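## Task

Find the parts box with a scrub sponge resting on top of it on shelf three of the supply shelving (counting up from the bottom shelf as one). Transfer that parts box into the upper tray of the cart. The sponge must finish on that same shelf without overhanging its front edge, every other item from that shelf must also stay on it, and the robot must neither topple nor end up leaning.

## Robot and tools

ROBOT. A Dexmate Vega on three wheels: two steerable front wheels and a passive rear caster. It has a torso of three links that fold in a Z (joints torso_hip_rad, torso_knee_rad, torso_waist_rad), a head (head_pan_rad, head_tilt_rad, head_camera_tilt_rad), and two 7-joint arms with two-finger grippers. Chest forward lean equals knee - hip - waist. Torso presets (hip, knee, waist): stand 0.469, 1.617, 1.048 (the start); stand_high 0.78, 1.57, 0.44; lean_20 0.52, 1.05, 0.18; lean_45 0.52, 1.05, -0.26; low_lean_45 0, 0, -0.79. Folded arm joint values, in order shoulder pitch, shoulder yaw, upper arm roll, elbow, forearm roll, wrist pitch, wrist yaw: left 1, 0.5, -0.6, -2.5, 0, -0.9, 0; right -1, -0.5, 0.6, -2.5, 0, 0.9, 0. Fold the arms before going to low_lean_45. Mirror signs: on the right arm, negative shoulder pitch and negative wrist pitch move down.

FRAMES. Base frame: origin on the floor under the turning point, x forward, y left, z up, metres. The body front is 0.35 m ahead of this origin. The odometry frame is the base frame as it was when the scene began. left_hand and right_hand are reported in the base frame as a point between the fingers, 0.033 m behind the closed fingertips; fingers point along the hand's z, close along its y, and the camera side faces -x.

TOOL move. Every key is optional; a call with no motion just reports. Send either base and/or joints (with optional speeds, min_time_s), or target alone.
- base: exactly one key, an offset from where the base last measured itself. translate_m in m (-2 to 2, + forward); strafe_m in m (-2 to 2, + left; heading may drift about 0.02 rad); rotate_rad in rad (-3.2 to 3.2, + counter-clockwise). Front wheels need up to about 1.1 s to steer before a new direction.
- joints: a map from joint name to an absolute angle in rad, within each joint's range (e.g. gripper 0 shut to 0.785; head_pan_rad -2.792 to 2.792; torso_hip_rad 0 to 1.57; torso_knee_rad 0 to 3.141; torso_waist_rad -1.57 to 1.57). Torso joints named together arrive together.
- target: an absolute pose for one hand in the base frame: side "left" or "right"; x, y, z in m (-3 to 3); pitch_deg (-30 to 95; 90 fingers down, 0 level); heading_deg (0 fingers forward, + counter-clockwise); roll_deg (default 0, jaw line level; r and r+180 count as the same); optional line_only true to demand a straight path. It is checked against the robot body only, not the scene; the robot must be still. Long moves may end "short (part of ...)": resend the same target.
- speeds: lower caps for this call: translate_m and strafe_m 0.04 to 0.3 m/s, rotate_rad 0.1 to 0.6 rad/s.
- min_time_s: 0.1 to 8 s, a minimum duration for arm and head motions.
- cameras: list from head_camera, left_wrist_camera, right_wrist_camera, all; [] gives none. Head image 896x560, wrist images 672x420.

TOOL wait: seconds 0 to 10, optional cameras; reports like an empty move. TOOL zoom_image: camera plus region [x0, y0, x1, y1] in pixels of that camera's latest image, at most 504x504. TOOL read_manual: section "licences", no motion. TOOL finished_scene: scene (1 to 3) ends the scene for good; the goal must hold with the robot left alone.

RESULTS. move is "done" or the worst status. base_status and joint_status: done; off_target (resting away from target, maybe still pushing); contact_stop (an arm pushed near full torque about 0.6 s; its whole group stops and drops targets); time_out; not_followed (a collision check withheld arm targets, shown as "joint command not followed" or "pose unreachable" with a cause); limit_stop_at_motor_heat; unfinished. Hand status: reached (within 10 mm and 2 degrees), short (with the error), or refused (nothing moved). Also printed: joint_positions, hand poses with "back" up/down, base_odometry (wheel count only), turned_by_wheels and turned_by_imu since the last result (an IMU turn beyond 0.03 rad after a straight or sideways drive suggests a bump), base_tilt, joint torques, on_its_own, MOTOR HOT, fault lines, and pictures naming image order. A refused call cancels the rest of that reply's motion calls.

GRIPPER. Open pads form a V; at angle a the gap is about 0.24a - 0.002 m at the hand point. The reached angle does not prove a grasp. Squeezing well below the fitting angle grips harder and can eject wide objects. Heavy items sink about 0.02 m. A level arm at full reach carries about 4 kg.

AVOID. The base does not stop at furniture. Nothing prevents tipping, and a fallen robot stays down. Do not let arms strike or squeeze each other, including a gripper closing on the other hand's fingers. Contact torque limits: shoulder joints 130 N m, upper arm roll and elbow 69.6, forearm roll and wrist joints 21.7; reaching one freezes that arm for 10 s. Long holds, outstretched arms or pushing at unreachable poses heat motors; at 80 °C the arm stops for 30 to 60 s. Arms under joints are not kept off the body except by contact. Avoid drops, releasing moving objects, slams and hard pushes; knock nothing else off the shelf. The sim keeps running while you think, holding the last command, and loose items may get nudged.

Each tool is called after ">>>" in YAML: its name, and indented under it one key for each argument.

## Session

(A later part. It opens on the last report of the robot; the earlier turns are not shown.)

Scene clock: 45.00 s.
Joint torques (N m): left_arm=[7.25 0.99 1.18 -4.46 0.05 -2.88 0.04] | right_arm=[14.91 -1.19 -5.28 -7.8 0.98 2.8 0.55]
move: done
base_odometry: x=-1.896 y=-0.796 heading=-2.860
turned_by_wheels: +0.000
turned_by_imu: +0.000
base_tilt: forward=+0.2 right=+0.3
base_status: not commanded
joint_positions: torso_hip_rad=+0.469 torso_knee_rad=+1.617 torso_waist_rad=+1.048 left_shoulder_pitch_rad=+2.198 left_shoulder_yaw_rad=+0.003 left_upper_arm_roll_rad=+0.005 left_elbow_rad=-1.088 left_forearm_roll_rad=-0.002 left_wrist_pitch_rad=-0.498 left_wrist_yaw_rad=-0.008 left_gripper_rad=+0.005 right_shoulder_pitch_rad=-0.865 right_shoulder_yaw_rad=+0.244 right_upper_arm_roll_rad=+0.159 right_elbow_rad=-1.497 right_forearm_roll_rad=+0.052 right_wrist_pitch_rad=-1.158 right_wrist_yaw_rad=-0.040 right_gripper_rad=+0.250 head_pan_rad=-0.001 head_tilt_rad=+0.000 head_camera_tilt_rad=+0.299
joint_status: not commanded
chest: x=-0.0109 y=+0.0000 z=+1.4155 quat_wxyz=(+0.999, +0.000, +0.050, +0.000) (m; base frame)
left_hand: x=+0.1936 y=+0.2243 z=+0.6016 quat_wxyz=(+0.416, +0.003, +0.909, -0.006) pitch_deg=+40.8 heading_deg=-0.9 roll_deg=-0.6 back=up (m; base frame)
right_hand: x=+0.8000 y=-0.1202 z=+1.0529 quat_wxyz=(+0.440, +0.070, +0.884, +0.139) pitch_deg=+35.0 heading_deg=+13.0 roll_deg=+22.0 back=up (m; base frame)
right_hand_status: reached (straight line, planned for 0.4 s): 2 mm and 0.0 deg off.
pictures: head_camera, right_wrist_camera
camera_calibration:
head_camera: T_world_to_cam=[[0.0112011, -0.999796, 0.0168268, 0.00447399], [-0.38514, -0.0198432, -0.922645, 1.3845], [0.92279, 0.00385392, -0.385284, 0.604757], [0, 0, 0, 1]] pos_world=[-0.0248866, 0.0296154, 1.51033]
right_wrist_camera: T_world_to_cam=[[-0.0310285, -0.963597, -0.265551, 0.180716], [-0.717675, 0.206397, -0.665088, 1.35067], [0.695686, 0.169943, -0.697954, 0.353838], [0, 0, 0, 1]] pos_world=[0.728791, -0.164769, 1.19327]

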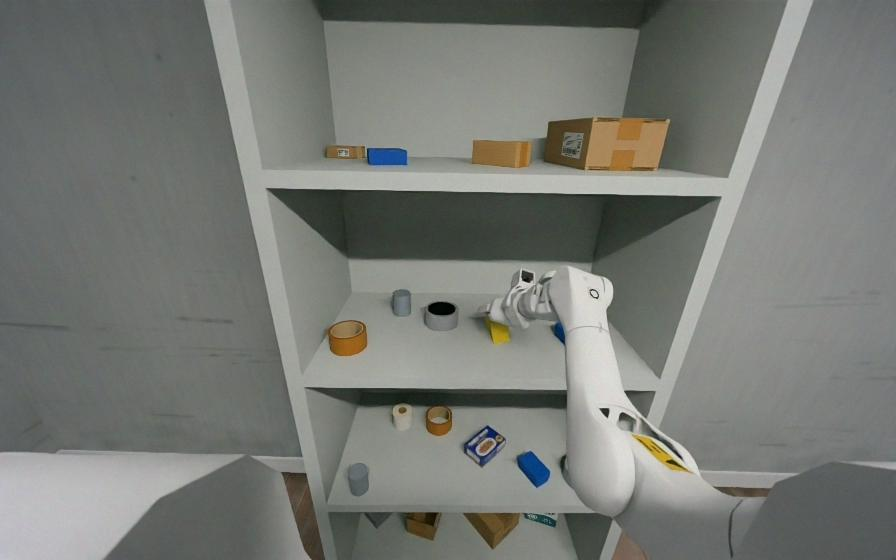

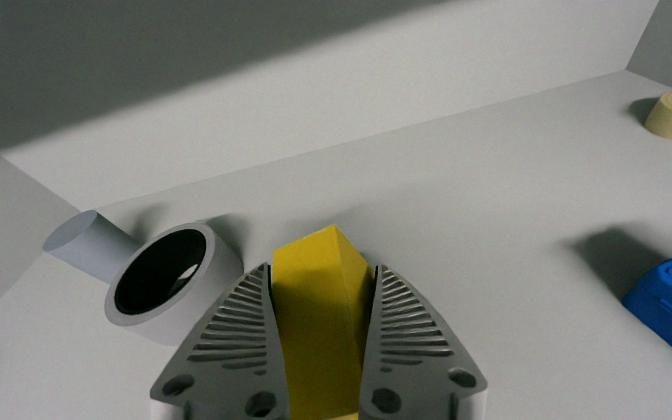

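>>> move:
  target: {"side":"right","x":0.80,"y":-0.12,"z":1.046,"pitch_deg":35,"heading_deg":13,"roll_deg":22}
  cameras: []

>>> move:
  joints: {"right_gripper_rad":0.45}
  cameras: ["right_wrist_camera","head_camera"]

>>> zoom_image:
  camera: "head_camera"
  region: [460, 270, 560, 350]

Scene clock: 46.37 s.
Joint torques (N m): left_arm=[7.67 0.19 0.91 -3.44 -0.02 -2.46 0.07] | right_arm=[7.9 1.78 -3.8 -1.7 0.59 -1.17 0.5]
move: done
base_odometry: x=-1.896 y=-0.796 heading=-2.860
turned_by_wheels: +0.000
turned_by_imu: +0.000
base_tilt: forward=+0.2 right=+0.3
base_status: not commanded
joint_positions: torso_hip_rad=+0.469 torso_knee_rad=+1.617 torso_waist_rad=+1.048 left_shoulder_pitch_rad=+2.198 left_shoulder_yaw_rad=+0.003 left_upper_arm_roll_rad=+0.005 left_elbow_rad=-1.088 left_forearm_roll_rad=-0.002 left_wrist_pitch_rad=-0.498 left_wrist_yaw_rad=-0.008 left_gripper_rad=+0.005 right_shoulder_pitch_rad=-0.871 right_shoulder_yaw_rad=+0.242 right_upper_arm_roll_rad=+0.158 right_elbow_rad=-1.489 right_forearm_roll_rad=+0.052 right_wrist_pitch_rad=-1.143 right_wrist_yaw_rad=-0.037 right_gripper_rad=+0.250 head_pan_rad=-0.001 head_tilt_rad=+0.000 head_camera_tilt_rad=+0.299
joint_status: not commanded
chest: x=-0.0110 y=+0.0000 z=+1.4155 quat_wxyz=(+0.999, +0.000, +0.050, +0.000) (m; base frame)
left_hand: x=+0.1936 y=+0.2243 z=+0.6016 quat_wxyz=(+0.416, +0.003, +0.909, -0.006) pitch_deg=+40.8 heading_deg=-0.9 roll_deg=-0.6 back=up (m; base frame)
right_hand: x=+0.8002 y=-0.1204 z=+1.0485 quat_wxyz=(+0.441, +0.070, +0.884, +0.139) pitch_deg=+34.9 heading_deg=+12.9 roll_deg=+22.0 back=up (m; base frame)
right_hand_status: reached (straight line, planned for 0.3 s): 3 mm and 0.1 deg off.
pictures: none
No camera images: "cameras" was empty.

Scene clock: 47.07 s.
Joint torques (N m): left_arm=[6.62 0.73 0.98 -4.63 -0.1 -2.73 0.03] | right_arm=[15.51 1.2 -4.17 -8.01 0.49 3.05 0.7]
move: done
base_odometry: x=-1.896 y=-0.796 heading=-2.860
turned_by_wheels: +0.000
turned_by_imu: +0.000
base_tilt: forward=+0.1 right=+0.3
base_status: not commanded
joint_positions: torso_hip_rad=+0.469 torso_knee_rad=+1.617 torso_waist_rad=+1.048 left_shoulder_pitch_rad=+2.198 left_shoulder_yaw_rad=+0.003 left_upper_arm_roll_rad=+0.005 left_elbow_rad=-1.088 left_forearm_roll_rad=-0.002 left_wrist_pitch_rad=-0.498 left_wrist_yaw_rad=-0.008 left_gripper_rad=+0.005 right_shoulder_pitch_rad=-0.873 right_shoulder_yaw_rad=+0.241 right_upper_arm_roll_rad=+0.158 right_elbow_rad=-1.487 right_forearm_roll_rad=+0.052 right_wrist_pitch_rad=-1.140 right_wrist_yaw_rad=-0.036 right_gripper_rad=+0.450 head_pan_rad=-0.001 head_tilt_rad=+0.000 head_camera_tilt_rad=+0.299
joint_status: all done
chest: x=-0.0110 y=+0.0000 z=+1.4155 quat_wxyz=(+0.999, +0.000, +0.050, +0.000) (m; base frame)
left_hand: x=+0.1936 y=+0.2243 z=+0.6016 quat_wxyz=(+0.416, +0.003, +0.909, -0.006) pitch_deg=+40.8 heading_deg=-0.9 roll_deg=-0.6 back=up (m; base frame)
right_hand: x=+0.7998 y=-0.1202 z=+1.0464 quat_wxyz=(+0.440, +0.070, +0.884, +0.139) pitch_deg=+35.0 heading_deg=+13.0 roll_deg=+22.0 back=up (m; base frame)
pictures: head_camera, right_wrist_camera
camera_calibration:
head_camera: T_world_to_cam=[[0.0111996, -0.999796, 0.0168286, 0.00447241], [-0.385019, -0.0198438, -0.922695, 1.38454], [0.922841, 0.00385452, -0.385163, 0.604667], [0, 0, 0, 1]] pos_world=[-0.0249861, 0.0296154, 1.51033]
right_wrist_camera: T_world_to_cam=[[-0.0311649, -0.96351, -0.265853, 0.179429], [-0.717584, 0.206722, -0.665086, 1.34612], [0.695775, 0.170045, -0.697841, 0.349189], [0, 0, 0, 1]] pos_world=[0.72859, -0.164769, 1.18667]

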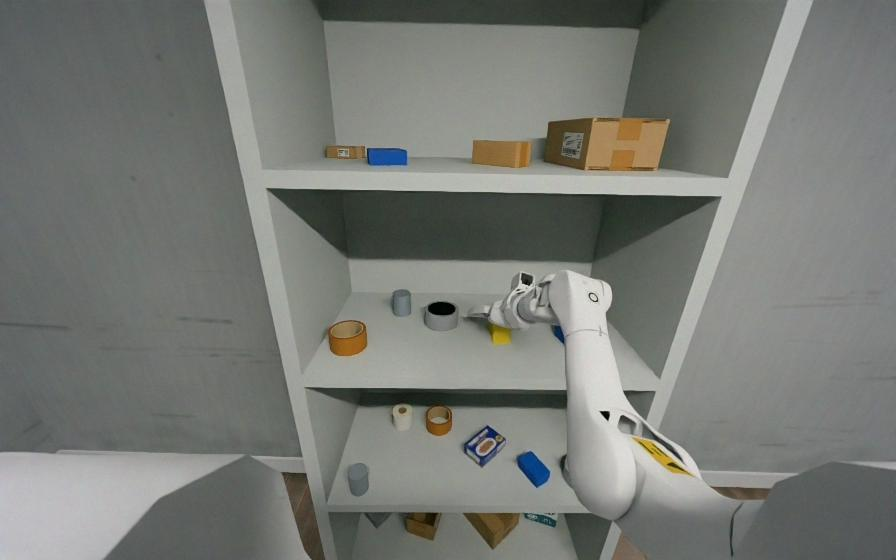

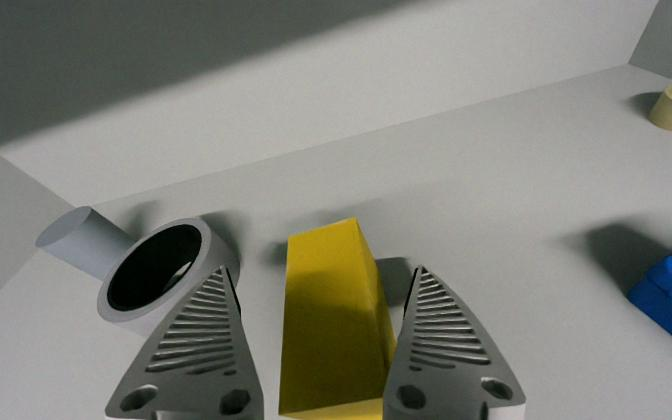

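Scaled by 5.040 from the camera's 896x560 image, which has a finer 960x600 frame.

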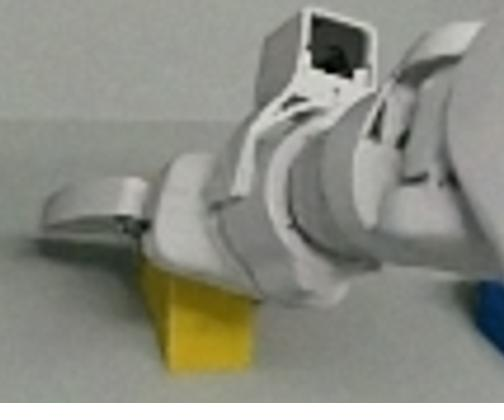

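>>> move:
  target: {"side":"right","x":0.79,"y":-0.12,"z":1.115,"pitch_deg":35,"heading_deg":13,"roll_deg":22}
  cameras: []

>>> move:
  target: {"side":"right","x":0.765,"y":-0.32,"z":1.10,"pitch_deg":38,"heading_deg":20}
  cameras: ["right_wrist_camera","head_camera"]

>>> zoom_image:
  camera: "head_camera"
  region: [420, 240, 660, 400]

Scene clock: 50.13 s.
Joint torques (N m): left_arm=[7.15 -0.09 1.4 -3.37 -0.07 -3.15 -0.03] | right_arm=[27.95 2.62 0.69 -13.75 0.69 2.26 0.34]
move: done
base_odometry: x=-1.896 y=-0.796 heading=-2.860
turned_by_wheels: +0.000
turned_by_imu: +0.001
base_tilt: forward=+0.1 right=+0.3
base_status: not commanded
joint_positions: torso_hip_rad=+0.469 torso_knee_rad=+1.617 torso_waist_rad=+1.048 left_shoulder_pitch_rad=+2.198 left_shoulder_yaw_rad=+0.003 left_upper_arm_roll_rad=+0.005 left_elbow_rad=-1.088 left_forearm_roll_rad=-0.002 left_wrist_pitch_rad=-0.498 left_wrist_yaw_rad=-0.008 left_gripper_rad=+0.005 right_shoulder_pitch_rad=-0.802 right_shoulder_yaw_rad=+0.277 right_upper_arm_roll_rad=+0.171 right_elbow_rad=-1.622 right_forearm_roll_rad=+0.050 right_wrist_pitch_rad=-1.338 right_wrist_yaw_rad=-0.083 right_gripper_rad=+0.450 head_pan_rad=-0.001 head_tilt_rad=+0.000 head_camera_tilt_rad=+0.299
joint_status: not commanded
chest: x=-0.0110 y=+0.0000 z=+1.4155 quat_wxyz=(+0.999, +0.000, +0.050, +0.000) (m; base frame)
left_hand: x=+0.1936 y=+0.2243 z=+0.6016 quat_wxyz=(+0.416, +0.003, +0.909, -0.006) pitch_deg=+40.8 heading_deg=-0.9 roll_deg=-0.6 back=up (m; base frame)
right_hand: x=+0.7901 y=-0.1199 z=+1.1125 quat_wxyz=(+0.440, +0.069, +0.885, +0.139) pitch_deg=+35.1 heading_deg=+13.0 roll_deg=+22.0 back=up (m; base frame)
right_hand_status: reached (straight line, planned for 1.0 s): 3 mm and 0.1 deg off.
pictures: none
No camera images: "cameras" was empty.

Scene clock: 54.80 s.
Joint torques (N m): left_arm=[7.61 -0.18 1.3 -3.48 -0.09 -3.09 0.14] | right_arm=[15.9 -8.05 3.81 -6.76 0.56 2.27 0.04]
move: done
base_odometry: x=-1.896 y=-0.796 heading=-2.860
turned_by_wheels: +0.000
turned_by_imu: +0.001
base_tilt: forward=+0.1 right=+0.3
base_status: not commanded
joint_positions: torso_hip_rad=+0.469 torso_knee_rad=+1.617 torso_waist_rad=+1.048 left_shoulder_pitch_rad=+2.198 left_shoulder_yaw_rad=+0.003 left_upper_arm_roll_rad=+0.005 left_elbow_rad=-1.088 left_forearm_roll_rad=-0.002 left_wrist_pitch_rad=-0.498 left_wrist_yaw_rad=-0.008 left_gripper_rad=+0.005 right_shoulder_pitch_rad=-0.806 right_shoulder_yaw_rad=-0.599 right_upper_arm_roll_rad=-0.118 right_elbow_rad=-1.480 right_forearm_roll_rad=+0.209 right_wrist_pitch_rad=-1.128 right_wrist_yaw_rad=+0.623 right_gripper_rad=+0.450 head_pan_rad=-0.001 head_tilt_rad=+0.000 head_camera_tilt_rad=+0.299
joint_status: not commanded
chest: x=-0.0110 y=+0.0000 z=+1.4155 quat_wxyz=(+0.999, +0.000, +0.050, +0.000) (m; base frame)
left_hand: x=+0.1936 y=+0.2243 z=+0.6016 quat_wxyz=(+0.416, +0.003, +0.909, -0.006) pitch_deg=+40.8 heading_deg=-0.9 roll_deg=-0.6 back=up (m; base frame)
right_hand: x=+0.7658 y=-0.3186 z=+1.1003 quat_wxyz=(+0.433, -0.155, +0.885, +0.076) pitch_deg=+37.9 heading_deg=+19.9 roll_deg=+0.1 back=up (m; base frame)
right_hand_status: reached (checked arc [no straight line was possible; over the whole arc the hand travels 0.21 m to end 0.20 m from its start, up to 0.03 m off the straight line; right_shoulder_yaw_rad turns most, 0.88 rad; on the way or at its end the hand turns up to 27 deg from its attitude at the start], planned for 3.1 s): 2 mm and 0.2 deg off.
pictures: head_camera, right_wrist_camera
camera_calibration:
head_camera: T_world_to_cam=[[0.0111996, -0.999796, 0.0168286, 0.00447241], [-0.385019, -0.0198438, -0.922695, 1.38454], [0.922841, 0.00385452, -0.385163, 0.604667], [0, 0, 0, 1]] pos_world=[-0.0249861, 0.0296154, 1.51033]
right_wrist_camera: T_world_to_cam=[[0.312035, -0.949148, 0.041868, -0.595326], [-0.681743, -0.254382, -0.685942, 1.24733], [0.661711, 0.185494, -0.726451, 0.506679], [0, 0, 0, 1]] pos_world=[0.700849, -0.341738, 1.2486]

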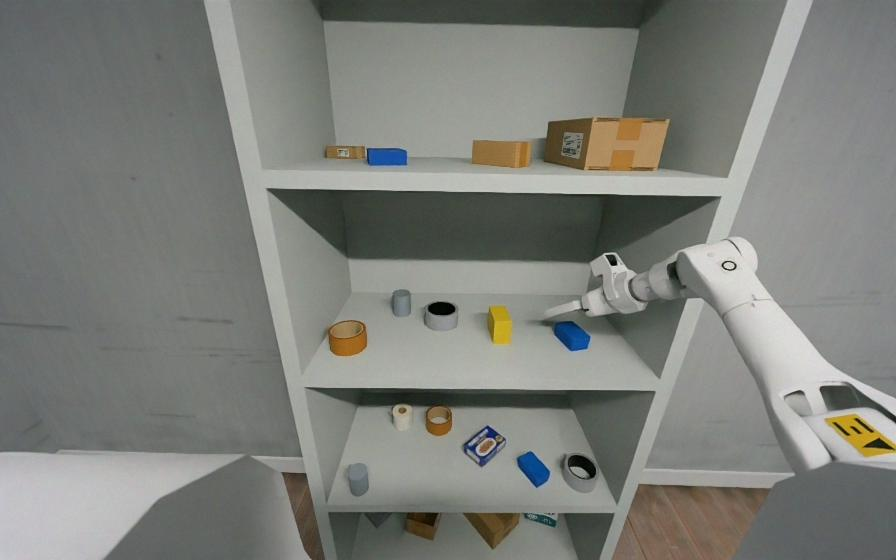

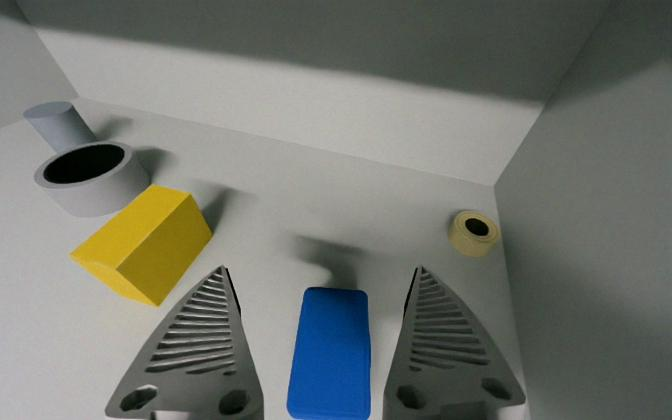

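Scaled by 2.100 from the camera's 896x560 image, which has a finer 960x600 frame.

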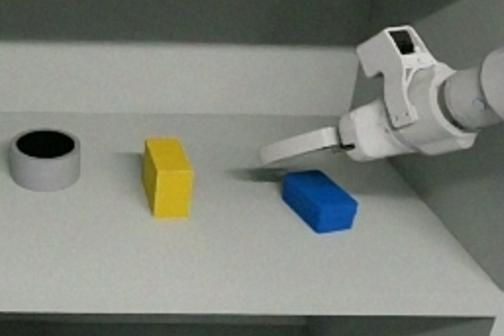

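>>> move:
  target: {"side":"right","x":0.769,"y":-0.329,"z":1.019,"pitch_deg":38,"heading_deg":15}
  cameras: ["right_wrist_camera"]

>>> move:
  joints: {"right_gripper_rad":0.18}
  cameras: ["right_wrist_camera"]

>>> move:
  target: {"side":"right","x":0.769,"y":-0.329,"z":1.08,"pitch_deg":38,"heading_deg":15}
  cameras: ["right_wrist_camera","head_camera"]

Scene clock: 57.37 s.
Joint torques (N m): left_arm=[7.83 0.55 1.24 -4.47 0 -2.91 -0.02] | right_arm=[10.25 -3.55 5.52 -4.46 -0.25 1.45 -0.64]
move: done
base_odometry: x=-1.896 y=-0.796 heading=-2.860
turned_by_wheels: +0.000
turned_by_imu: +0.001
base_tilt: forward=+0.1 right=+0.3
base_status: not commanded
joint_positions: torso_hip_rad=+0.469 torso_knee_rad=+1.617 torso_waist_rad=+1.048 left_shoulder_pitch_rad=+2.198 left_shoulder_yaw_rad=+0.003 left_upper_arm_roll_rad=+0.005 left_elbow_rad=-1.088 left_forearm_roll_rad=-0.002 left_wrist_pitch_rad=-0.498 left_wrist_yaw_rad=-0.008 left_gripper_rad=+0.005 right_shoulder_pitch_rad=-0.923 right_shoulder_yaw_rad=-0.501 right_upper_arm_roll_rad=-0.071 right_elbow_rad=-1.413 right_forearm_roll_rad=+0.181 right_wrist_pitch_rad=-0.995 right_wrist_yaw_rad=+0.493 right_gripper_rad=+0.450 head_pan_rad=-0.001 head_tilt_rad=+0.000 head_camera_tilt_rad=+0.299
joint_status: not commanded
chest: x=-0.0111 y=+0.0000 z=+1.4155 quat_wxyz=(+0.999, +0.000, +0.050, +0.000) (m; base frame)
left_hand: x=+0.1936 y=+0.2243 z=+0.6016 quat_wxyz=(+0.416, +0.003, +0.909, -0.006) pitch_deg=+40.8 heading_deg=-0.9 roll_deg=-0.6 back=up (m; base frame)
right_hand: x=+0.7692 y=-0.3284 z=+1.0223 quat_wxyz=(+0.435, -0.119, +0.891, +0.058) pitch_deg=+38.0 heading_deg=+15.2 roll_deg=+0.0 back=up (m; base frame)
right_hand_status: reached (straight line, planned for 0.8 s): 3 mm and 0.2 deg off.
pictures: right_wrist_camera
camera_calibration:
right_wrist_camera: T_world_to_cam=[[0.233829, -0.971314, 0.043271, -0.55099], [-0.70092, -0.199245, -0.684845, 1.22527], [0.673821, 0.129807, -0.727403, 0.423066], [0, 0, 0, 1]] pos_world=[0.702584, -0.345972, 1.1707]

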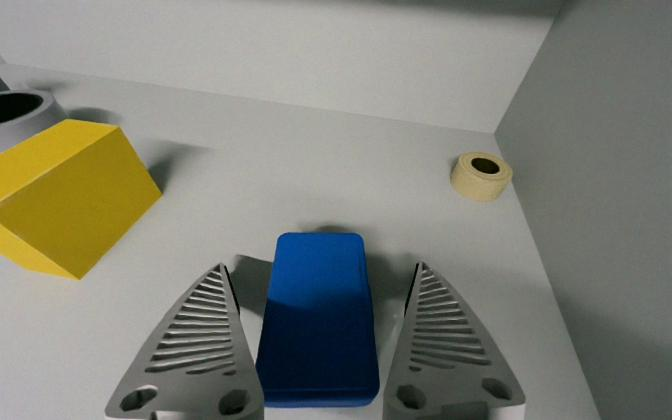

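Scene clock: 58.17 s.
Joint torques (N m): left_arm=[6.72 0.94 1.36 -3.86 -0.01 -2.54 0.07] | right_arm=[2.71 -3.87 4.68 -0.73 -0.73 -1.9 -0.57]
move: done
base_odometry: x=-1.896 y=-0.796 heading=-2.860
turned_by_wheels: +0.000
turned_by_imu: +0.000
base_tilt: forward=+0.2 right=+0.3
base_status: not commanded
joint_positions: torso_hip_rad=+0.469 torso_knee_rad=+1.617 torso_waist_rad=+1.048 left_shoulder_pitch_rad=+2.198 left_shoulder_yaw_rad=+0.003 left_upper_arm_roll_rad=+0.005 left_elbow_rad=-1.088 left_forearm_roll_rad=-0.002 left_wrist_pitch_rad=-0.498 left_wrist_yaw_rad=-0.008 left_gripper_rad=+0.005 right_shoulder_pitch_rad=-0.926 right_shoulder_yaw_rad=-0.498 right_upper_arm_roll_rad=-0.070 right_elbow_rad=-1.411 right_forearm_roll_rad=+0.181 right_wrist_pitch_rad=-0.990 right_wrist_yaw_rad=+0.489 right_gripper_rad=+0.180 head_pan_rad=-0.001 head_tilt_rad=+0.000 head_camera_tilt_rad=+0.299
joint_status: all done
chest: x=-0.0112 y=+0.0000 z=+1.4155 quat_wxyz=(+0.999, +0.000, +0.050, +0.000) (m; base frame)
left_hand: x=+0.1936 y=+0.2243 z=+0.6017 quat_wxyz=(+0.416, +0.003, +0.909, -0.006) pitch_deg=+40.8 heading_deg=-0.9 roll_deg=-0.6 back=up (m; base frame)
right_hand: x=+0.7694 y=-0.3286 z=+1.0208 quat_wxyz=(+0.436, -0.118, +0.891, +0.057) pitch_deg=+37.9 heading_deg=+15.1 roll_deg=+0.0 back=up (m; base frame)
pictures: right_wrist_camera
camera_calibration:
right_wrist_camera: T_world_to_cam=[[0.231432, -0.971867, 0.0437378, -0.549967], [-0.70027, -0.197628, -0.685977, 1.22553], [0.675323, 0.128129, -0.726307, 0.418915], [0, 0, 0, 1]] pos_world=[0.70258, -0.34597, 1.169]

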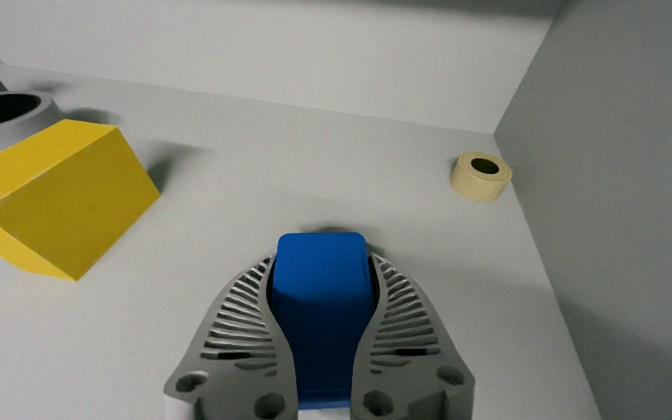

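Scene clock: 60.33 s.
Joint torques (N m): left_arm=[7.4 0.95 1.19 -4.37 -0.06 -2.89 0.01] | right_arm=[26.29 -7.52 2.36 -11.26 0.19 2.22 -0.04]
move: done
base_odometry: x=-1.896 y=-0.796 heading=-2.860
turned_by_wheels: +0.000
turned_by_imu: +0.001
base_tilt: forward=+0.2 right=+0.3
base_status: not commanded
joint_positions: torso_hip_rad=+0.469 torso_knee_rad=+1.617 torso_waist_rad=+1.048 left_shoulder_pitch_rad=+2.198 left_shoulder_yaw_rad=+0.003 left_upper_arm_roll_rad=+0.005 left_elbow_rad=-1.088 left_forearm_roll_rad=-0.002 left_wrist_pitch_rad=-0.498 left_wrist_yaw_rad=-0.008 left_gripper_rad=+0.005 right_shoulder_pitch_rad=-0.854 right_shoulder_yaw_rad=-0.530 right_upper_arm_roll_rad=-0.070 right_elbow_rad=-1.496 right_forearm_roll_rad=+0.192 right_wrist_pitch_rad=-1.144 right_wrist_yaw_rad=+0.512 right_gripper_rad=+0.180 head_pan_rad=-0.001 head_tilt_rad=+0.000 head_camera_tilt_rad=+0.299
joint_status: not commanded
chest: x=-0.0112 y=+0.0000 z=+1.4155 quat_wxyz=(+0.999, +0.000, +0.050, +0.000) (m; base frame)
left_hand: x=+0.1936 y=+0.2243 z=+0.6017 quat_wxyz=(+0.416, +0.003, +0.909, -0.006) pitch_deg=+40.8 heading_deg=-0.9 roll_deg=-0.6 back=up (m; base frame)
right_hand: x=+0.7689 y=-0.3292 z=+1.0773 quat_wxyz=(+0.434, -0.117, +0.891, +0.057) pitch_deg=+38.1 heading_deg=+15.0 roll_deg=+0.0 back=up (m; base frame)
right_hand_status: reached (straight line, planned for 0.8 s): 3 mm and 0.1 deg off.
pictures: head_camera, right_wrist_camera
camera_calibration:
head_camera: T_world_to_cam=[[0.0111972, -0.999796, 0.0168287, 0.00447444], [-0.384934, -0.0198426, -0.922731, 1.38452], [0.922876, 0.00385406, -0.385078, 0.604724], [0, 0, 0, 1]] pos_world=[-0.0251858, 0.0296154, 1.51033]
right_wrist_camera: T_world_to_cam=[[0.229784, -0.972306, 0.0426715, -0.550596], [-0.702772, -0.196098, -0.683855, 1.26395], [0.673283, 0.127151, -0.728369, 0.46385], [0, 0, 0, 1]] pos_world=[0.702483, -0.346469, 1.2257]

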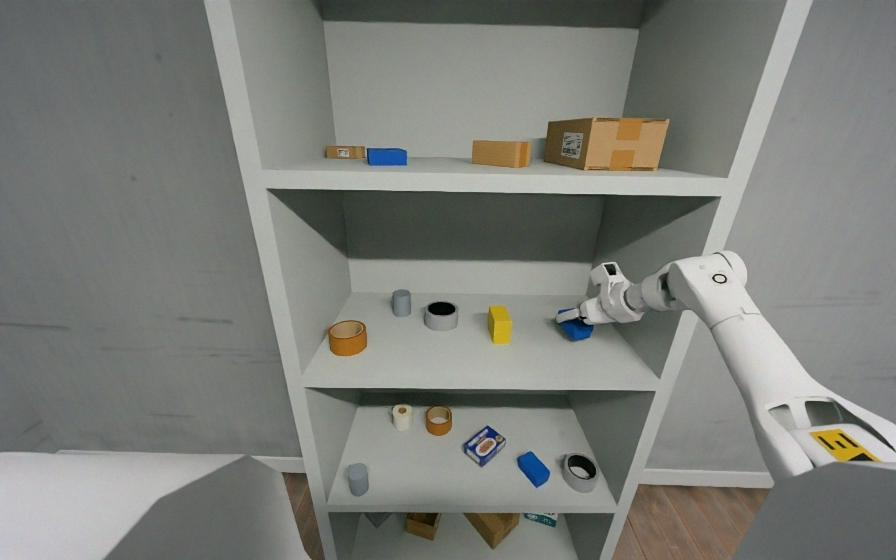

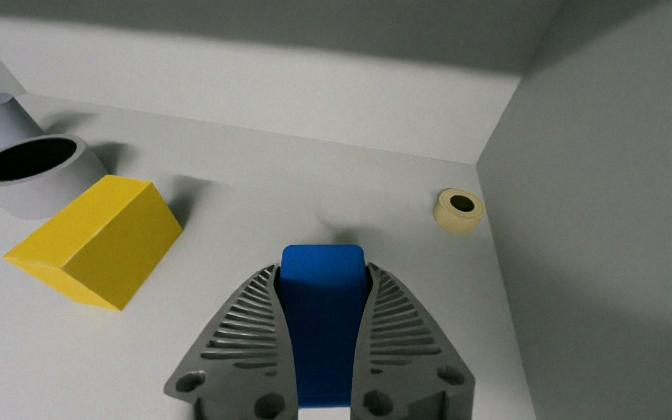

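>>> move:
  base: {"translate_m": -0.4}
  cameras: []

>>> move:
  base: {"translate_m": -1.7}
  joints: {"torso_hip_rad":0.52,"torso_knee_rad":1.05,"torso_waist_rad":-0.26,"right_shoulder_pitch_rad":-0.174,"right_shoulder_yaw_rad":-0.08,"right_upper_arm_roll_rad":-0.05,"right_elbow_rad":-1.574,"right_forearm_roll_rad":0.02,"right_wrist_pitch_rad":-1.273,"right_wrist_yaw_rad":0.2,"head_camera_tilt_rad":-0.1}
  min_time_s: 4.8
  cameras: ["head_camera"]

>>> move:
  base: {"rotate_rad": -1.703}
  cameras: ["head_camera","right_wrist_camera"]

Scene clock: 65.57 s.
Joint torques (N m): left_arm=[6.67 -0.13 1.35 -3.36 0.01 -2.83 0.07] | right_arm=[25.63 -7.66 2.14 -10.98 0.02 2.99 0.04]
move: done
base_odometry: x=-1.512 y=-0.686 heading=-2.861
turned_by_wheels: -0.001
turned_by_imu: +0.002
base_tilt: forward=+0.2 right=+0.3
base_status: done
joint_positions: torso_hip_rad=+0.469 torso_knee_rad=+1.617 torso_waist_rad=+1.048 left_shoulder_pitch_rad=+2.198 left_shoulder_yaw_rad=+0.003 left_upper_arm_roll_rad=+0.005 left_elbow_rad=-1.088 left_forearm_roll_rad=-0.002 left_wrist_pitch_rad=-0.498 left_wrist_yaw_rad=-0.008 left_gripper_rad=+0.005 right_shoulder_pitch_rad=-0.851 right_shoulder_yaw_rad=-0.531 right_upper_arm_roll_rad=-0.070 right_elbow_rad=-1.499 right_forearm_roll_rad=+0.193 right_wrist_pitch_rad=-1.149 right_wrist_yaw_rad=+0.513 right_gripper_rad=+0.180 head_pan_rad=-0.001 head_tilt_rad=+0.000 head_camera_tilt_rad=+0.299
joint_status: not commanded
chest: x=-0.0110 y=+0.0000 z=+1.4155 quat_wxyz=(+0.999, +0.000, +0.050, +0.000) (m; base frame)
left_hand: x=+0.1936 y=+0.2243 z=+0.6016 quat_wxyz=(+0.416, +0.003, +0.909, -0.006) pitch_deg=+40.8 heading_deg=-0.9 roll_deg=-0.6 back=up (m; base frame)
right_hand: x=+0.7688 y=-0.3292 z=+1.0792 quat_wxyz=(+0.434, -0.117, +0.891, +0.057) pitch_deg=+38.1 heading_deg=+15.0 roll_deg=+0.0 back=up (m; base frame)
pictures: none
No camera images: "cameras" was empty.

Scene clock: 72.93 s.
Joint torques (N m): left_arm=[22.46 1.07 1.14 2.1 -0.1 -1.02 0.08] | right_arm=[27.95 1.02 4.26 -13.96 -0.06 2.71 -0.16]
move: done
base_odometry: x=+0.123 y=-0.220 heading=-2.862
turned_by_wheels: -0.001
turned_by_imu: +0.010
base_tilt: forward=+0.2 right=+0.3
base_status: done
joint_positions: torso_hip_rad=+0.520 torso_knee_rad=+1.050 torso_waist_rad=-0.260 left_shoulder_pitch_rad=+2.198 left_shoulder_yaw_rad=+0.003 left_upper_arm_roll_rad=+0.005 left_elbow_rad=-1.088 left_forearm_roll_rad=-0.002 left_wrist_pitch_rad=-0.498 left_wrist_yaw_rad=-0.008 left_gripper_rad=+0.005 right_shoulder_pitch_rad=-0.175 right_shoulder_yaw_rad=-0.080 right_upper_arm_roll_rad=-0.050 right_elbow_rad=-1.573 right_forearm_roll_rad=+0.020 right_wrist_pitch_rad=-1.273 right_wrist_yaw_rad=+0.200 right_gripper_rad=+0.180 head_pan_rad=-0.001 head_tilt_rad=+0.000 head_camera_tilt_rad=-0.099
joint_status: all done
chest: x=+0.0408 y=+0.0000 z=+1.2164 quat_wxyz=(+0.923, +0.000, +0.385, +0.000) (m; base frame)
left_hand: x=-0.3193 y=+0.2243 z=+0.4584 quat_wxyz=(+0.085, +0.001, +0.996, -0.006) pitch_deg=+80.3 heading_deg=-4.3 roll_deg=-4.1 (m; base frame)
right_hand: x=+0.8340 y=-0.1869 z=+0.8572 quat_wxyz=(+0.432, -0.064, +0.898, +0.056) pitch_deg=+38.3 heading_deg=+11.5 roll_deg=+3.4 back=up (m; base frame)
pictures: head_camera
camera_calibration:
head_camera: T_world_to_cam=[[0.0156889, -0.999792, 0.0130548, 0.0109274], [-0.633843, -0.0200425, -0.773202, 1.0803], [0.773303, 0.00385599, -0.634025, 0.768166], [0, 0, 0, 1]] pos_world=[0.0905413, 0.0296148, 1.32218]

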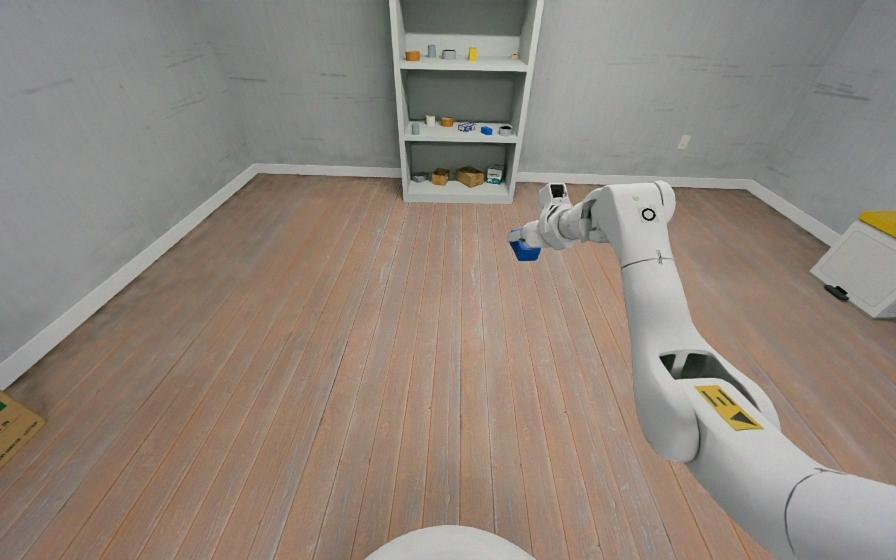

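Scene clock: 77.33 s.
Joint torques (N m): left_arm=[22.12 0.33 1.3 2.22 -0.16 -1.3 0.15] | right_arm=[27.23 0.43 3.27 -13.16 0.27 2.47 -0.16]
move: done
base_odometry: x=+0.124 y=-0.220 heading=+1.720
turned_by_wheels: -1.702
turned_by_imu: -1.655
base_tilt: forward=+0.2 right=+0.3
base_status: done
joint_positions: torso_hip_rad=+0.520 torso_knee_rad=+1.050 torso_waist_rad=-0.260 left_shoulder_pitch_rad=+2.198 left_shoulder_yaw_rad=+0.003 left_upper_arm_roll_rad=+0.005 left_elbow_rad=-1.088 left_forearm_roll_rad=-0.002 left_wrist_pitch_rad=-0.498 left_wrist_yaw_rad=-0.008 left_gripper_rad=+0.005 right_shoulder_pitch_rad=-0.174 right_shoulder_yaw_rad=-0.080 right_upper_arm_roll_rad=-0.050 right_elbow_rad=-1.573 right_forearm_roll_rad=+0.020 right_wrist_pitch_rad=-1.273 right_wrist_yaw_rad=+0.200 right_gripper_rad=+0.180 head_pan_rad=-0.001 head_tilt_rad=+0.000 head_camera_tilt_rad=-0.099
joint_status: not commanded
chest: x=+0.0408 y=+0.0000 z=+1.2164 quat_wxyz=(+0.923, +0.000, +0.385, +0.000) (m; base frame)
left_hand: x=-0.3193 y=+0.2243 z=+0.4584 quat_wxyz=(+0.085, +0.001, +0.996, -0.006) pitch_deg=+80.3 heading_deg=-4.3 roll_deg=-4.1 (m; base frame)
right_hand: x=+0.8341 y=-0.1869 z=+0.8575 quat_wxyz=(+0.432, -0.064, +0.898, +0.056) pitch_deg=+38.3 heading_deg=+11.5 roll_deg=+3.4 back=up (m; base frame)
pictures: head_camera, right_wrist_camera
camera_calibration:
head_camera: T_world_to_cam=[[0.0156889, -0.999792, 0.0130548, 0.0109274], [-0.633843, -0.0200425, -0.773202, 1.0803], [0.773303, 0.00385599, -0.634025, 0.768166], [0, 0, 0, 1]] pos_world=[0.0905413, 0.0296148, 1.32218]
right_wrist_camera: T_world_to_cam=[[0.134761, -0.990874, -0.00280605, -0.303079], [-0.727295, -0.0969893, -0.679437, 1.22256], [0.672965, 0.0936022, -0.733728, 0.240393], [0, 0, 0, 1]] pos_world=[0.768228, -0.204239, 1.00618]

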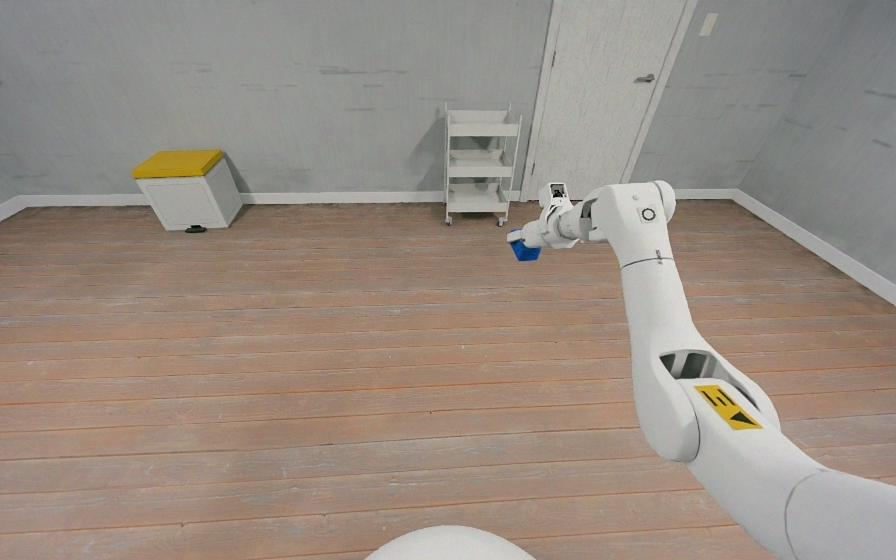

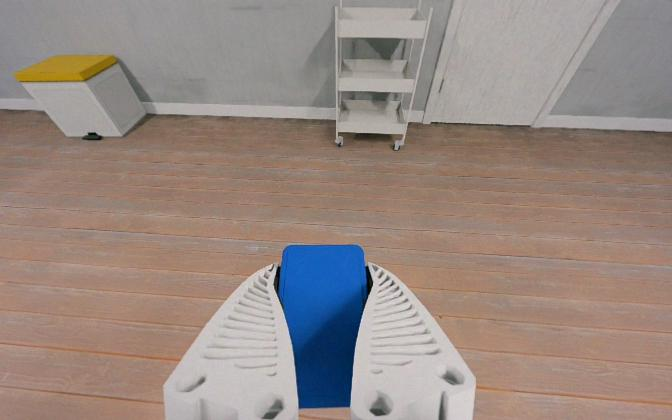

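>>> move:
  base: {"translate_m": 1.71}
  joints: {"head_camera_tilt_rad":0,"right_shoulder_pitch_rad":-0.183,"right_shoulder_yaw_rad":-0.104,"right_upper_arm_roll_rad":-0.105,"right_elbow_rad":-1.397,"right_forearm_roll_rad":0,"right_wrist_pitch_rad":-1.12,"right_wrist_yaw_rad":0.219}
  min_time_s: 5
  cameras: ["head_camera","right_wrist_camera"]

Scene clock: 85.60 s.
Joint torques (N m): left_arm=[23.02 -0.27 1.28 3.18 -0.1 -1.01 -0.02] | right_arm=[17.09 -2.57 -1.23 -9.06 -0.05 2.82 0.05]
move: done
base_odometry: x=-0.125 y=+1.472 heading=+1.719
turned_by_wheels: -0.001
turned_by_imu: -0.009
base_tilt: forward=+0.2 right=+0.3
base_status: done
joint_positions: torso_hip_rad=+0.520 torso_knee_rad=+1.050 torso_waist_rad=-0.260 left_shoulder_pitch_rad=+2.198 left_shoulder_yaw_rad=+0.003 left_upper_arm_roll_rad=+0.005 left_elbow_rad=-1.089 left_forearm_roll_rad=-0.002 left_wrist_pitch_rad=-0.498 left_wrist_yaw_rad=-0.008 left_gripper_rad=+0.005 right_shoulder_pitch_rad=-0.183 right_shoulder_yaw_rad=-0.104 right_upper_arm_roll_rad=-0.105 right_elbow_rad=-1.397 right_forearm_roll_rad=+0.000 right_wrist_pitch_rad=-1.120 right_wrist_yaw_rad=+0.219 right_gripper_rad=+0.180 head_pan_rad=-0.001 head_tilt_rad=+0.000 head_camera_tilt_rad=-0.001
joint_status: all done
chest: x=+0.0408 y=+0.0000 z=+1.2163 quat_wxyz=(+0.923, +0.000, +0.385, +0.000) (m; base frame)
left_hand: x=-0.3192 y=+0.2243 z=+0.4584 quat_wxyz=(+0.085, +0.001, +0.996, -0.006) pitch_deg=+80.3 heading_deg=-4.3 roll_deg=-4.1 (m; base frame)
right_hand: x=+0.8386 y=-0.1885 z=+0.7925 quat_wxyz=(+0.412, -0.089, +0.906, +0.040) pitch_deg=+41.0 heading_deg=+11.1 roll_deg=-0.1 back=up (m; base frame)
pictures: head_camera, right_wrist_camera
camera_calibration:
head_camera: T_world_to_cam=[[0.0168979, -0.999792, 0.0114464, 0.0129951], [-0.706892, -0.0200422, -0.707037, 0.995968], [0.707119, 0.00385603, -0.707084, 0.86591], [0, 0, 0, 1]] pos_world=[0.0915213, 0.0296148, 1.31631]
right_wrist_camera: T_world_to_cam=[[0.166946, -0.984885, 0.0461522, -0.3701], [-0.748021, -0.157013, -0.644835, 1.16026], [0.642335, 0.0731295, -0.762927, 0.234752], [0, 0, 0, 1]] pos_world=[0.778896, -0.199498, 0.944356]

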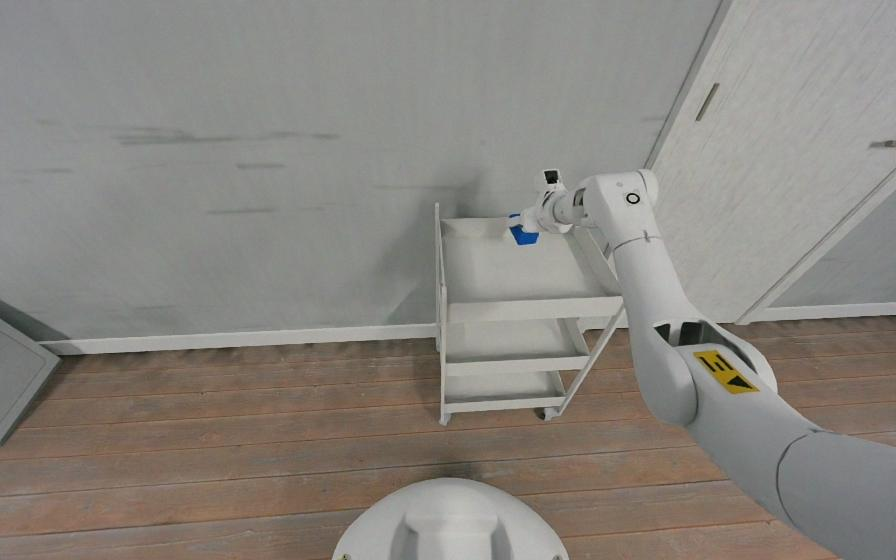

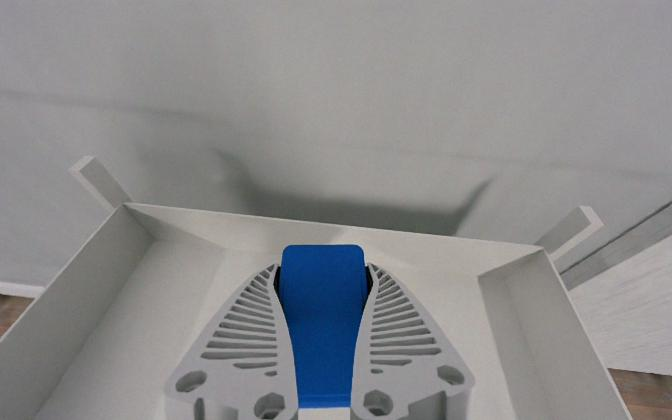

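>>> move:
  target: {"side":"right","x":0.836,"y":-0.188,"z":0.696,"pitch_deg":40,"heading_deg":11}
  cameras: ["right_wrist_camera","head_camera"]

Scene clock: 88.73 s.
Joint torques (N m): left_arm=[23.57 -0.1 1.12 3.08 -0.02 -1 0.03] | right_arm=[1.48 1.69 3.25 2.17 -0.08 -2.26 -0.46]
move: done
base_odometry: x=-0.125 y=+1.472 heading=+1.719
turned_by_wheels: +0.000
turned_by_imu: +0.001
base_tilt: forward=+0.2 right=+0.3
base_status: not commanded
joint_positions: torso_hip_rad=+0.520 torso_knee_rad=+1.050 torso_waist_rad=-0.260 left_shoulder_pitch_rad=+2.198 left_shoulder_yaw_rad=+0.003 left_upper_arm_roll_rad=+0.005 left_elbow_rad=-1.089 left_forearm_roll_rad=-0.002 left_wrist_pitch_rad=-0.498 left_wrist_yaw_rad=-0.008 left_gripper_rad=+0.005 right_shoulder_pitch_rad=-0.255 right_shoulder_yaw_rad=-0.083 right_upper_arm_roll_rad=-0.100 right_elbow_rad=-1.156 right_forearm_roll_rad=-0.001 right_wrist_pitch_rad=-0.791 right_wrist_yaw_rad=+0.191 right_gripper_rad=+0.180 head_pan_rad=-0.001 head_tilt_rad=+0.000 head_camera_tilt_rad=-0.001
joint_status: not commanded
chest: x=+0.0405 y=+0.0000 z=+1.2164 quat_wxyz=(+0.923, +0.000, +0.385, +0.000) (m; base frame)
left_hand: x=-0.3191 y=+0.2243 z=+0.4583 quat_wxyz=(+0.085, +0.001, +0.996, -0.006) pitch_deg=+80.2 heading_deg=-4.2 roll_deg=-4.1 (m; base frame)
right_hand: x=+0.8369 y=-0.1878 z=+0.6992 quat_wxyz=(+0.422, -0.087, +0.902, +0.040) pitch_deg=+39.9 heading_deg=+11.0 roll_deg=+0.0 back=up (m; base frame)
right_hand_status: reached (straight line, planned for 1.4 s): 3 mm and 0.2 deg off.
pictures: head_camera, right_wrist_camera
camera_calibration:
head_camera: T_world_to_cam=[[0.0168927, -0.999792, 0.0114574, 0.0129867], [-0.706492, -0.0200441, -0.707437, 0.996248], [0.707519, 0.00385598, -0.706684, 0.865699], [0, 0, 0, 1]] pos_world=[0.0911238, 0.0296148, 1.31641]
right_wrist_camera: T_world_to_cam=[[0.163679, -0.985503, 0.0446476, -0.361149], [-0.735194, -0.152033, -0.660587, 1.1001], [0.657798, 0.0752993, -0.749421, 0.142643], [0, 0, 0, 1]] pos_world=[0.774069, -0.199402, 0.849736]

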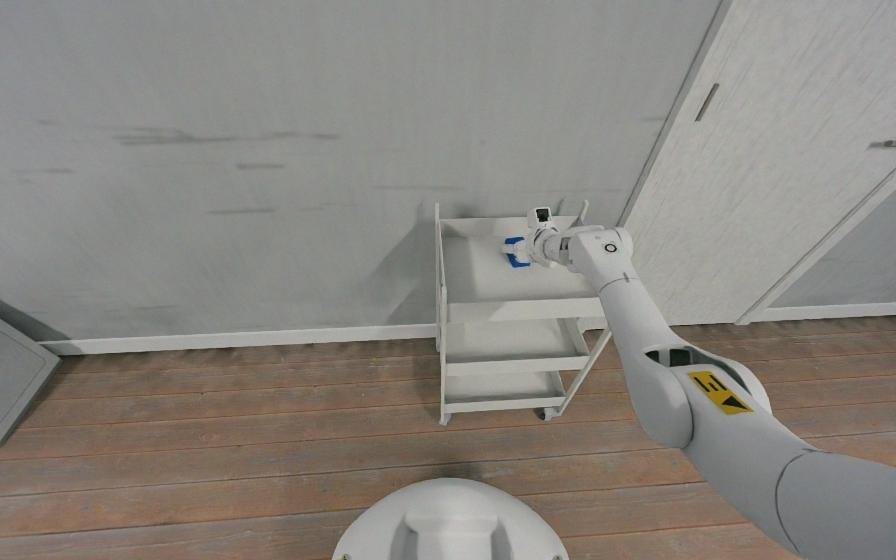

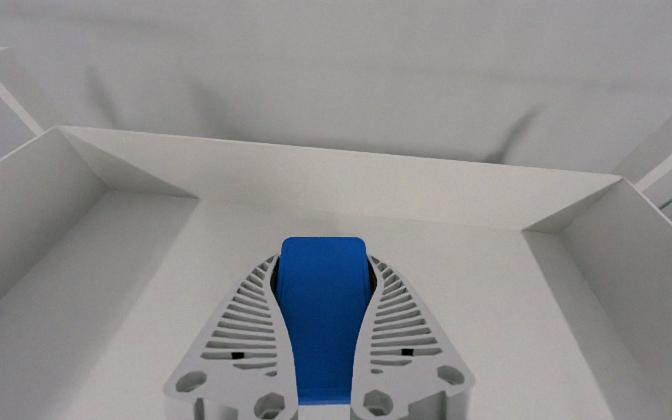

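>>> move:
  joints: {"right_gripper_rad":0.4}
  cameras: ["right_wrist_camera"]

>>> move:
  target: {"side":"right","x":0.836,"y":-0.188,"z":0.76,"pitch_deg":40,"heading_deg":11}
  cameras: ["right_wrist_camera"]

>>> finished_scene:
  scene: 3

Scene clock: 89.83 s.
Joint torques (N m): left_arm=[24.41 1.21 1.36 2.74 -0.04 -0.84 -0.04] | right_arm=[13.4 2.26 3.32 -5.59 -0.42 1.99 -0.44]
move: done
base_odometry: x=-0.125 y=+1.472 heading=+1.719
turned_by_wheels: +0.000
turned_by_imu: +0.000
base_tilt: forward=+0.1 right=+0.3
base_status: not commanded
joint_positions: torso_hip_rad=+0.520 torso_knee_rad=+1.050 torso_waist_rad=-0.260 left_shoulder_pitch_rad=+2.198 left_shoulder_yaw_rad=+0.003 left_upper_arm_roll_rad=+0.005 left_elbow_rad=-1.089 left_forearm_roll_rad=-0.002 left_wrist_pitch_rad=-0.498 left_wrist_yaw_rad=-0.008 left_gripper_rad=+0.005 right_shoulder_pitch_rad=-0.256 right_shoulder_yaw_rad=-0.083 right_upper_arm_roll_rad=-0.100 right_elbow_rad=-1.152 right_forearm_roll_rad=-0.001 right_wrist_pitch_rad=-0.787 right_wrist_yaw_rad=+0.191 right_gripper_rad=+0.400 head_pan_rad=-0.001 head_tilt_rad=+0.000 head_camera_tilt_rad=-0.001
joint_status: all done
chest: x=+0.0406 y=+0.0000 z=+1.2164 quat_wxyz=(+0.923, +0.000, +0.385, +0.000) (m; base frame)
left_hand: x=-0.3192 y=+0.2243 z=+0.4584 quat_wxyz=(+0.085, +0.001, +0.996, -0.006) pitch_deg=+80.3 heading_deg=-4.2 roll_deg=-4.1 (m; base frame)
right_hand: x=+0.8360 y=-0.1879 z=+0.6966 quat_wxyz=(+0.421, -0.087, +0.902, +0.041) pitch_deg=+40.0 heading_deg=+11.0 roll_deg=+0.0 back=up (m; base frame)
pictures: right_wrist_camera
camera_calibration:
right_wrist_camera: T_world_to_cam=[[0.163576, -0.985539, 0.0442192, -0.360608], [-0.736735, -0.151845, -0.658912, 1.09787], [0.656098, 0.0752045, -0.75092, 0.143813], [0, 0, 0, 1]] pos_world=[0.773472, -0.199502, 0.847338]

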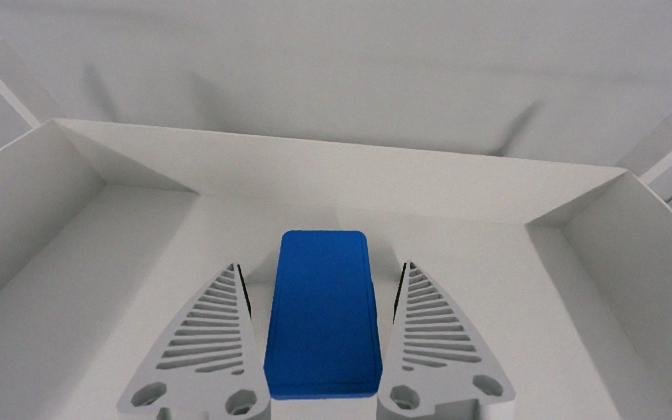

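Scene clock: 92.27 s.
Joint torques (N m): left_arm=[23.5 0.18 1.34 2.83 -0.11 -0.59 0.07] | right_arm=[24.36 -2.01 5.07 -12.42 0.33 2.31 0.24]
move: done
base_odometry: x=-0.125 y=+1.472 heading=+1.719
turned_by_wheels: +0.000
turned_by_imu: +0.001
base_tilt: forward=+0.1 right=+0.4
base_status: not commanded
joint_positions: torso_hip_rad=+0.520 torso_knee_rad=+1.050 torso_waist_rad=-0.260 left_shoulder_pitch_rad=+2.198 left_shoulder_yaw_rad=+0.003 left_upper_arm_roll_rad=+0.005 left_elbow_rad=-1.089 left_forearm_roll_rad=-0.002 left_wrist_pitch_rad=-0.498 left_wrist_yaw_rad=-0.008 left_gripper_rad=+0.005 right_shoulder_pitch_rad=-0.241 right_shoulder_yaw_rad=-0.095 right_upper_arm_roll_rad=-0.097 right_elbow_rad=-1.350 right_forearm_roll_rad=+0.000 right_wrist_pitch_rad=-1.002 right_wrist_yaw_rad=+0.204 right_gripper_rad=+0.400 head_pan_rad=-0.001 head_tilt_rad=+0.000 head_camera_tilt_rad=-0.001
joint_status: not commanded
chest: x=+0.0406 y=+0.0000 z=+1.2164 quat_wxyz=(+0.923, +0.000, +0.385, +0.000) (m; base frame)
left_hand: x=-0.3192 y=+0.2243 z=+0.4584 quat_wxyz=(+0.085, +0.001, +0.996, -0.006) pitch_deg=+80.3 heading_deg=-4.2 roll_deg=-4.1 (m; base frame)
right_hand: x=+0.8357 y=-0.1879 z=+0.7575 quat_wxyz=(+0.420, -0.087, +0.902, +0.040) pitch_deg=+40.1 heading_deg=+11.0 roll_deg=+0.0 back=up (m; base frame)
right_hand_status: reached (straight line, planned for 1.0 s): 3 mm and 0.1 deg off.
pictures: right_wrist_camera
camera_calibration:
right_wrist_camera: T_world_to_cam=[[0.16351, -0.98555, 0.044227, -0.363263], [-0.737827, -0.151924, -0.65767, 1.13777], [0.654886, 0.0749038, -0.752006, 0.191483], [0, 0, 0, 1]] pos_world=[0.773474, -0.199502, 0.908339]

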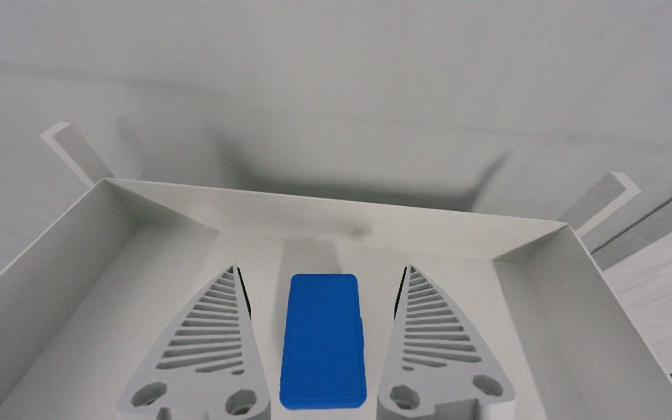

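The scene is finished: the task was done.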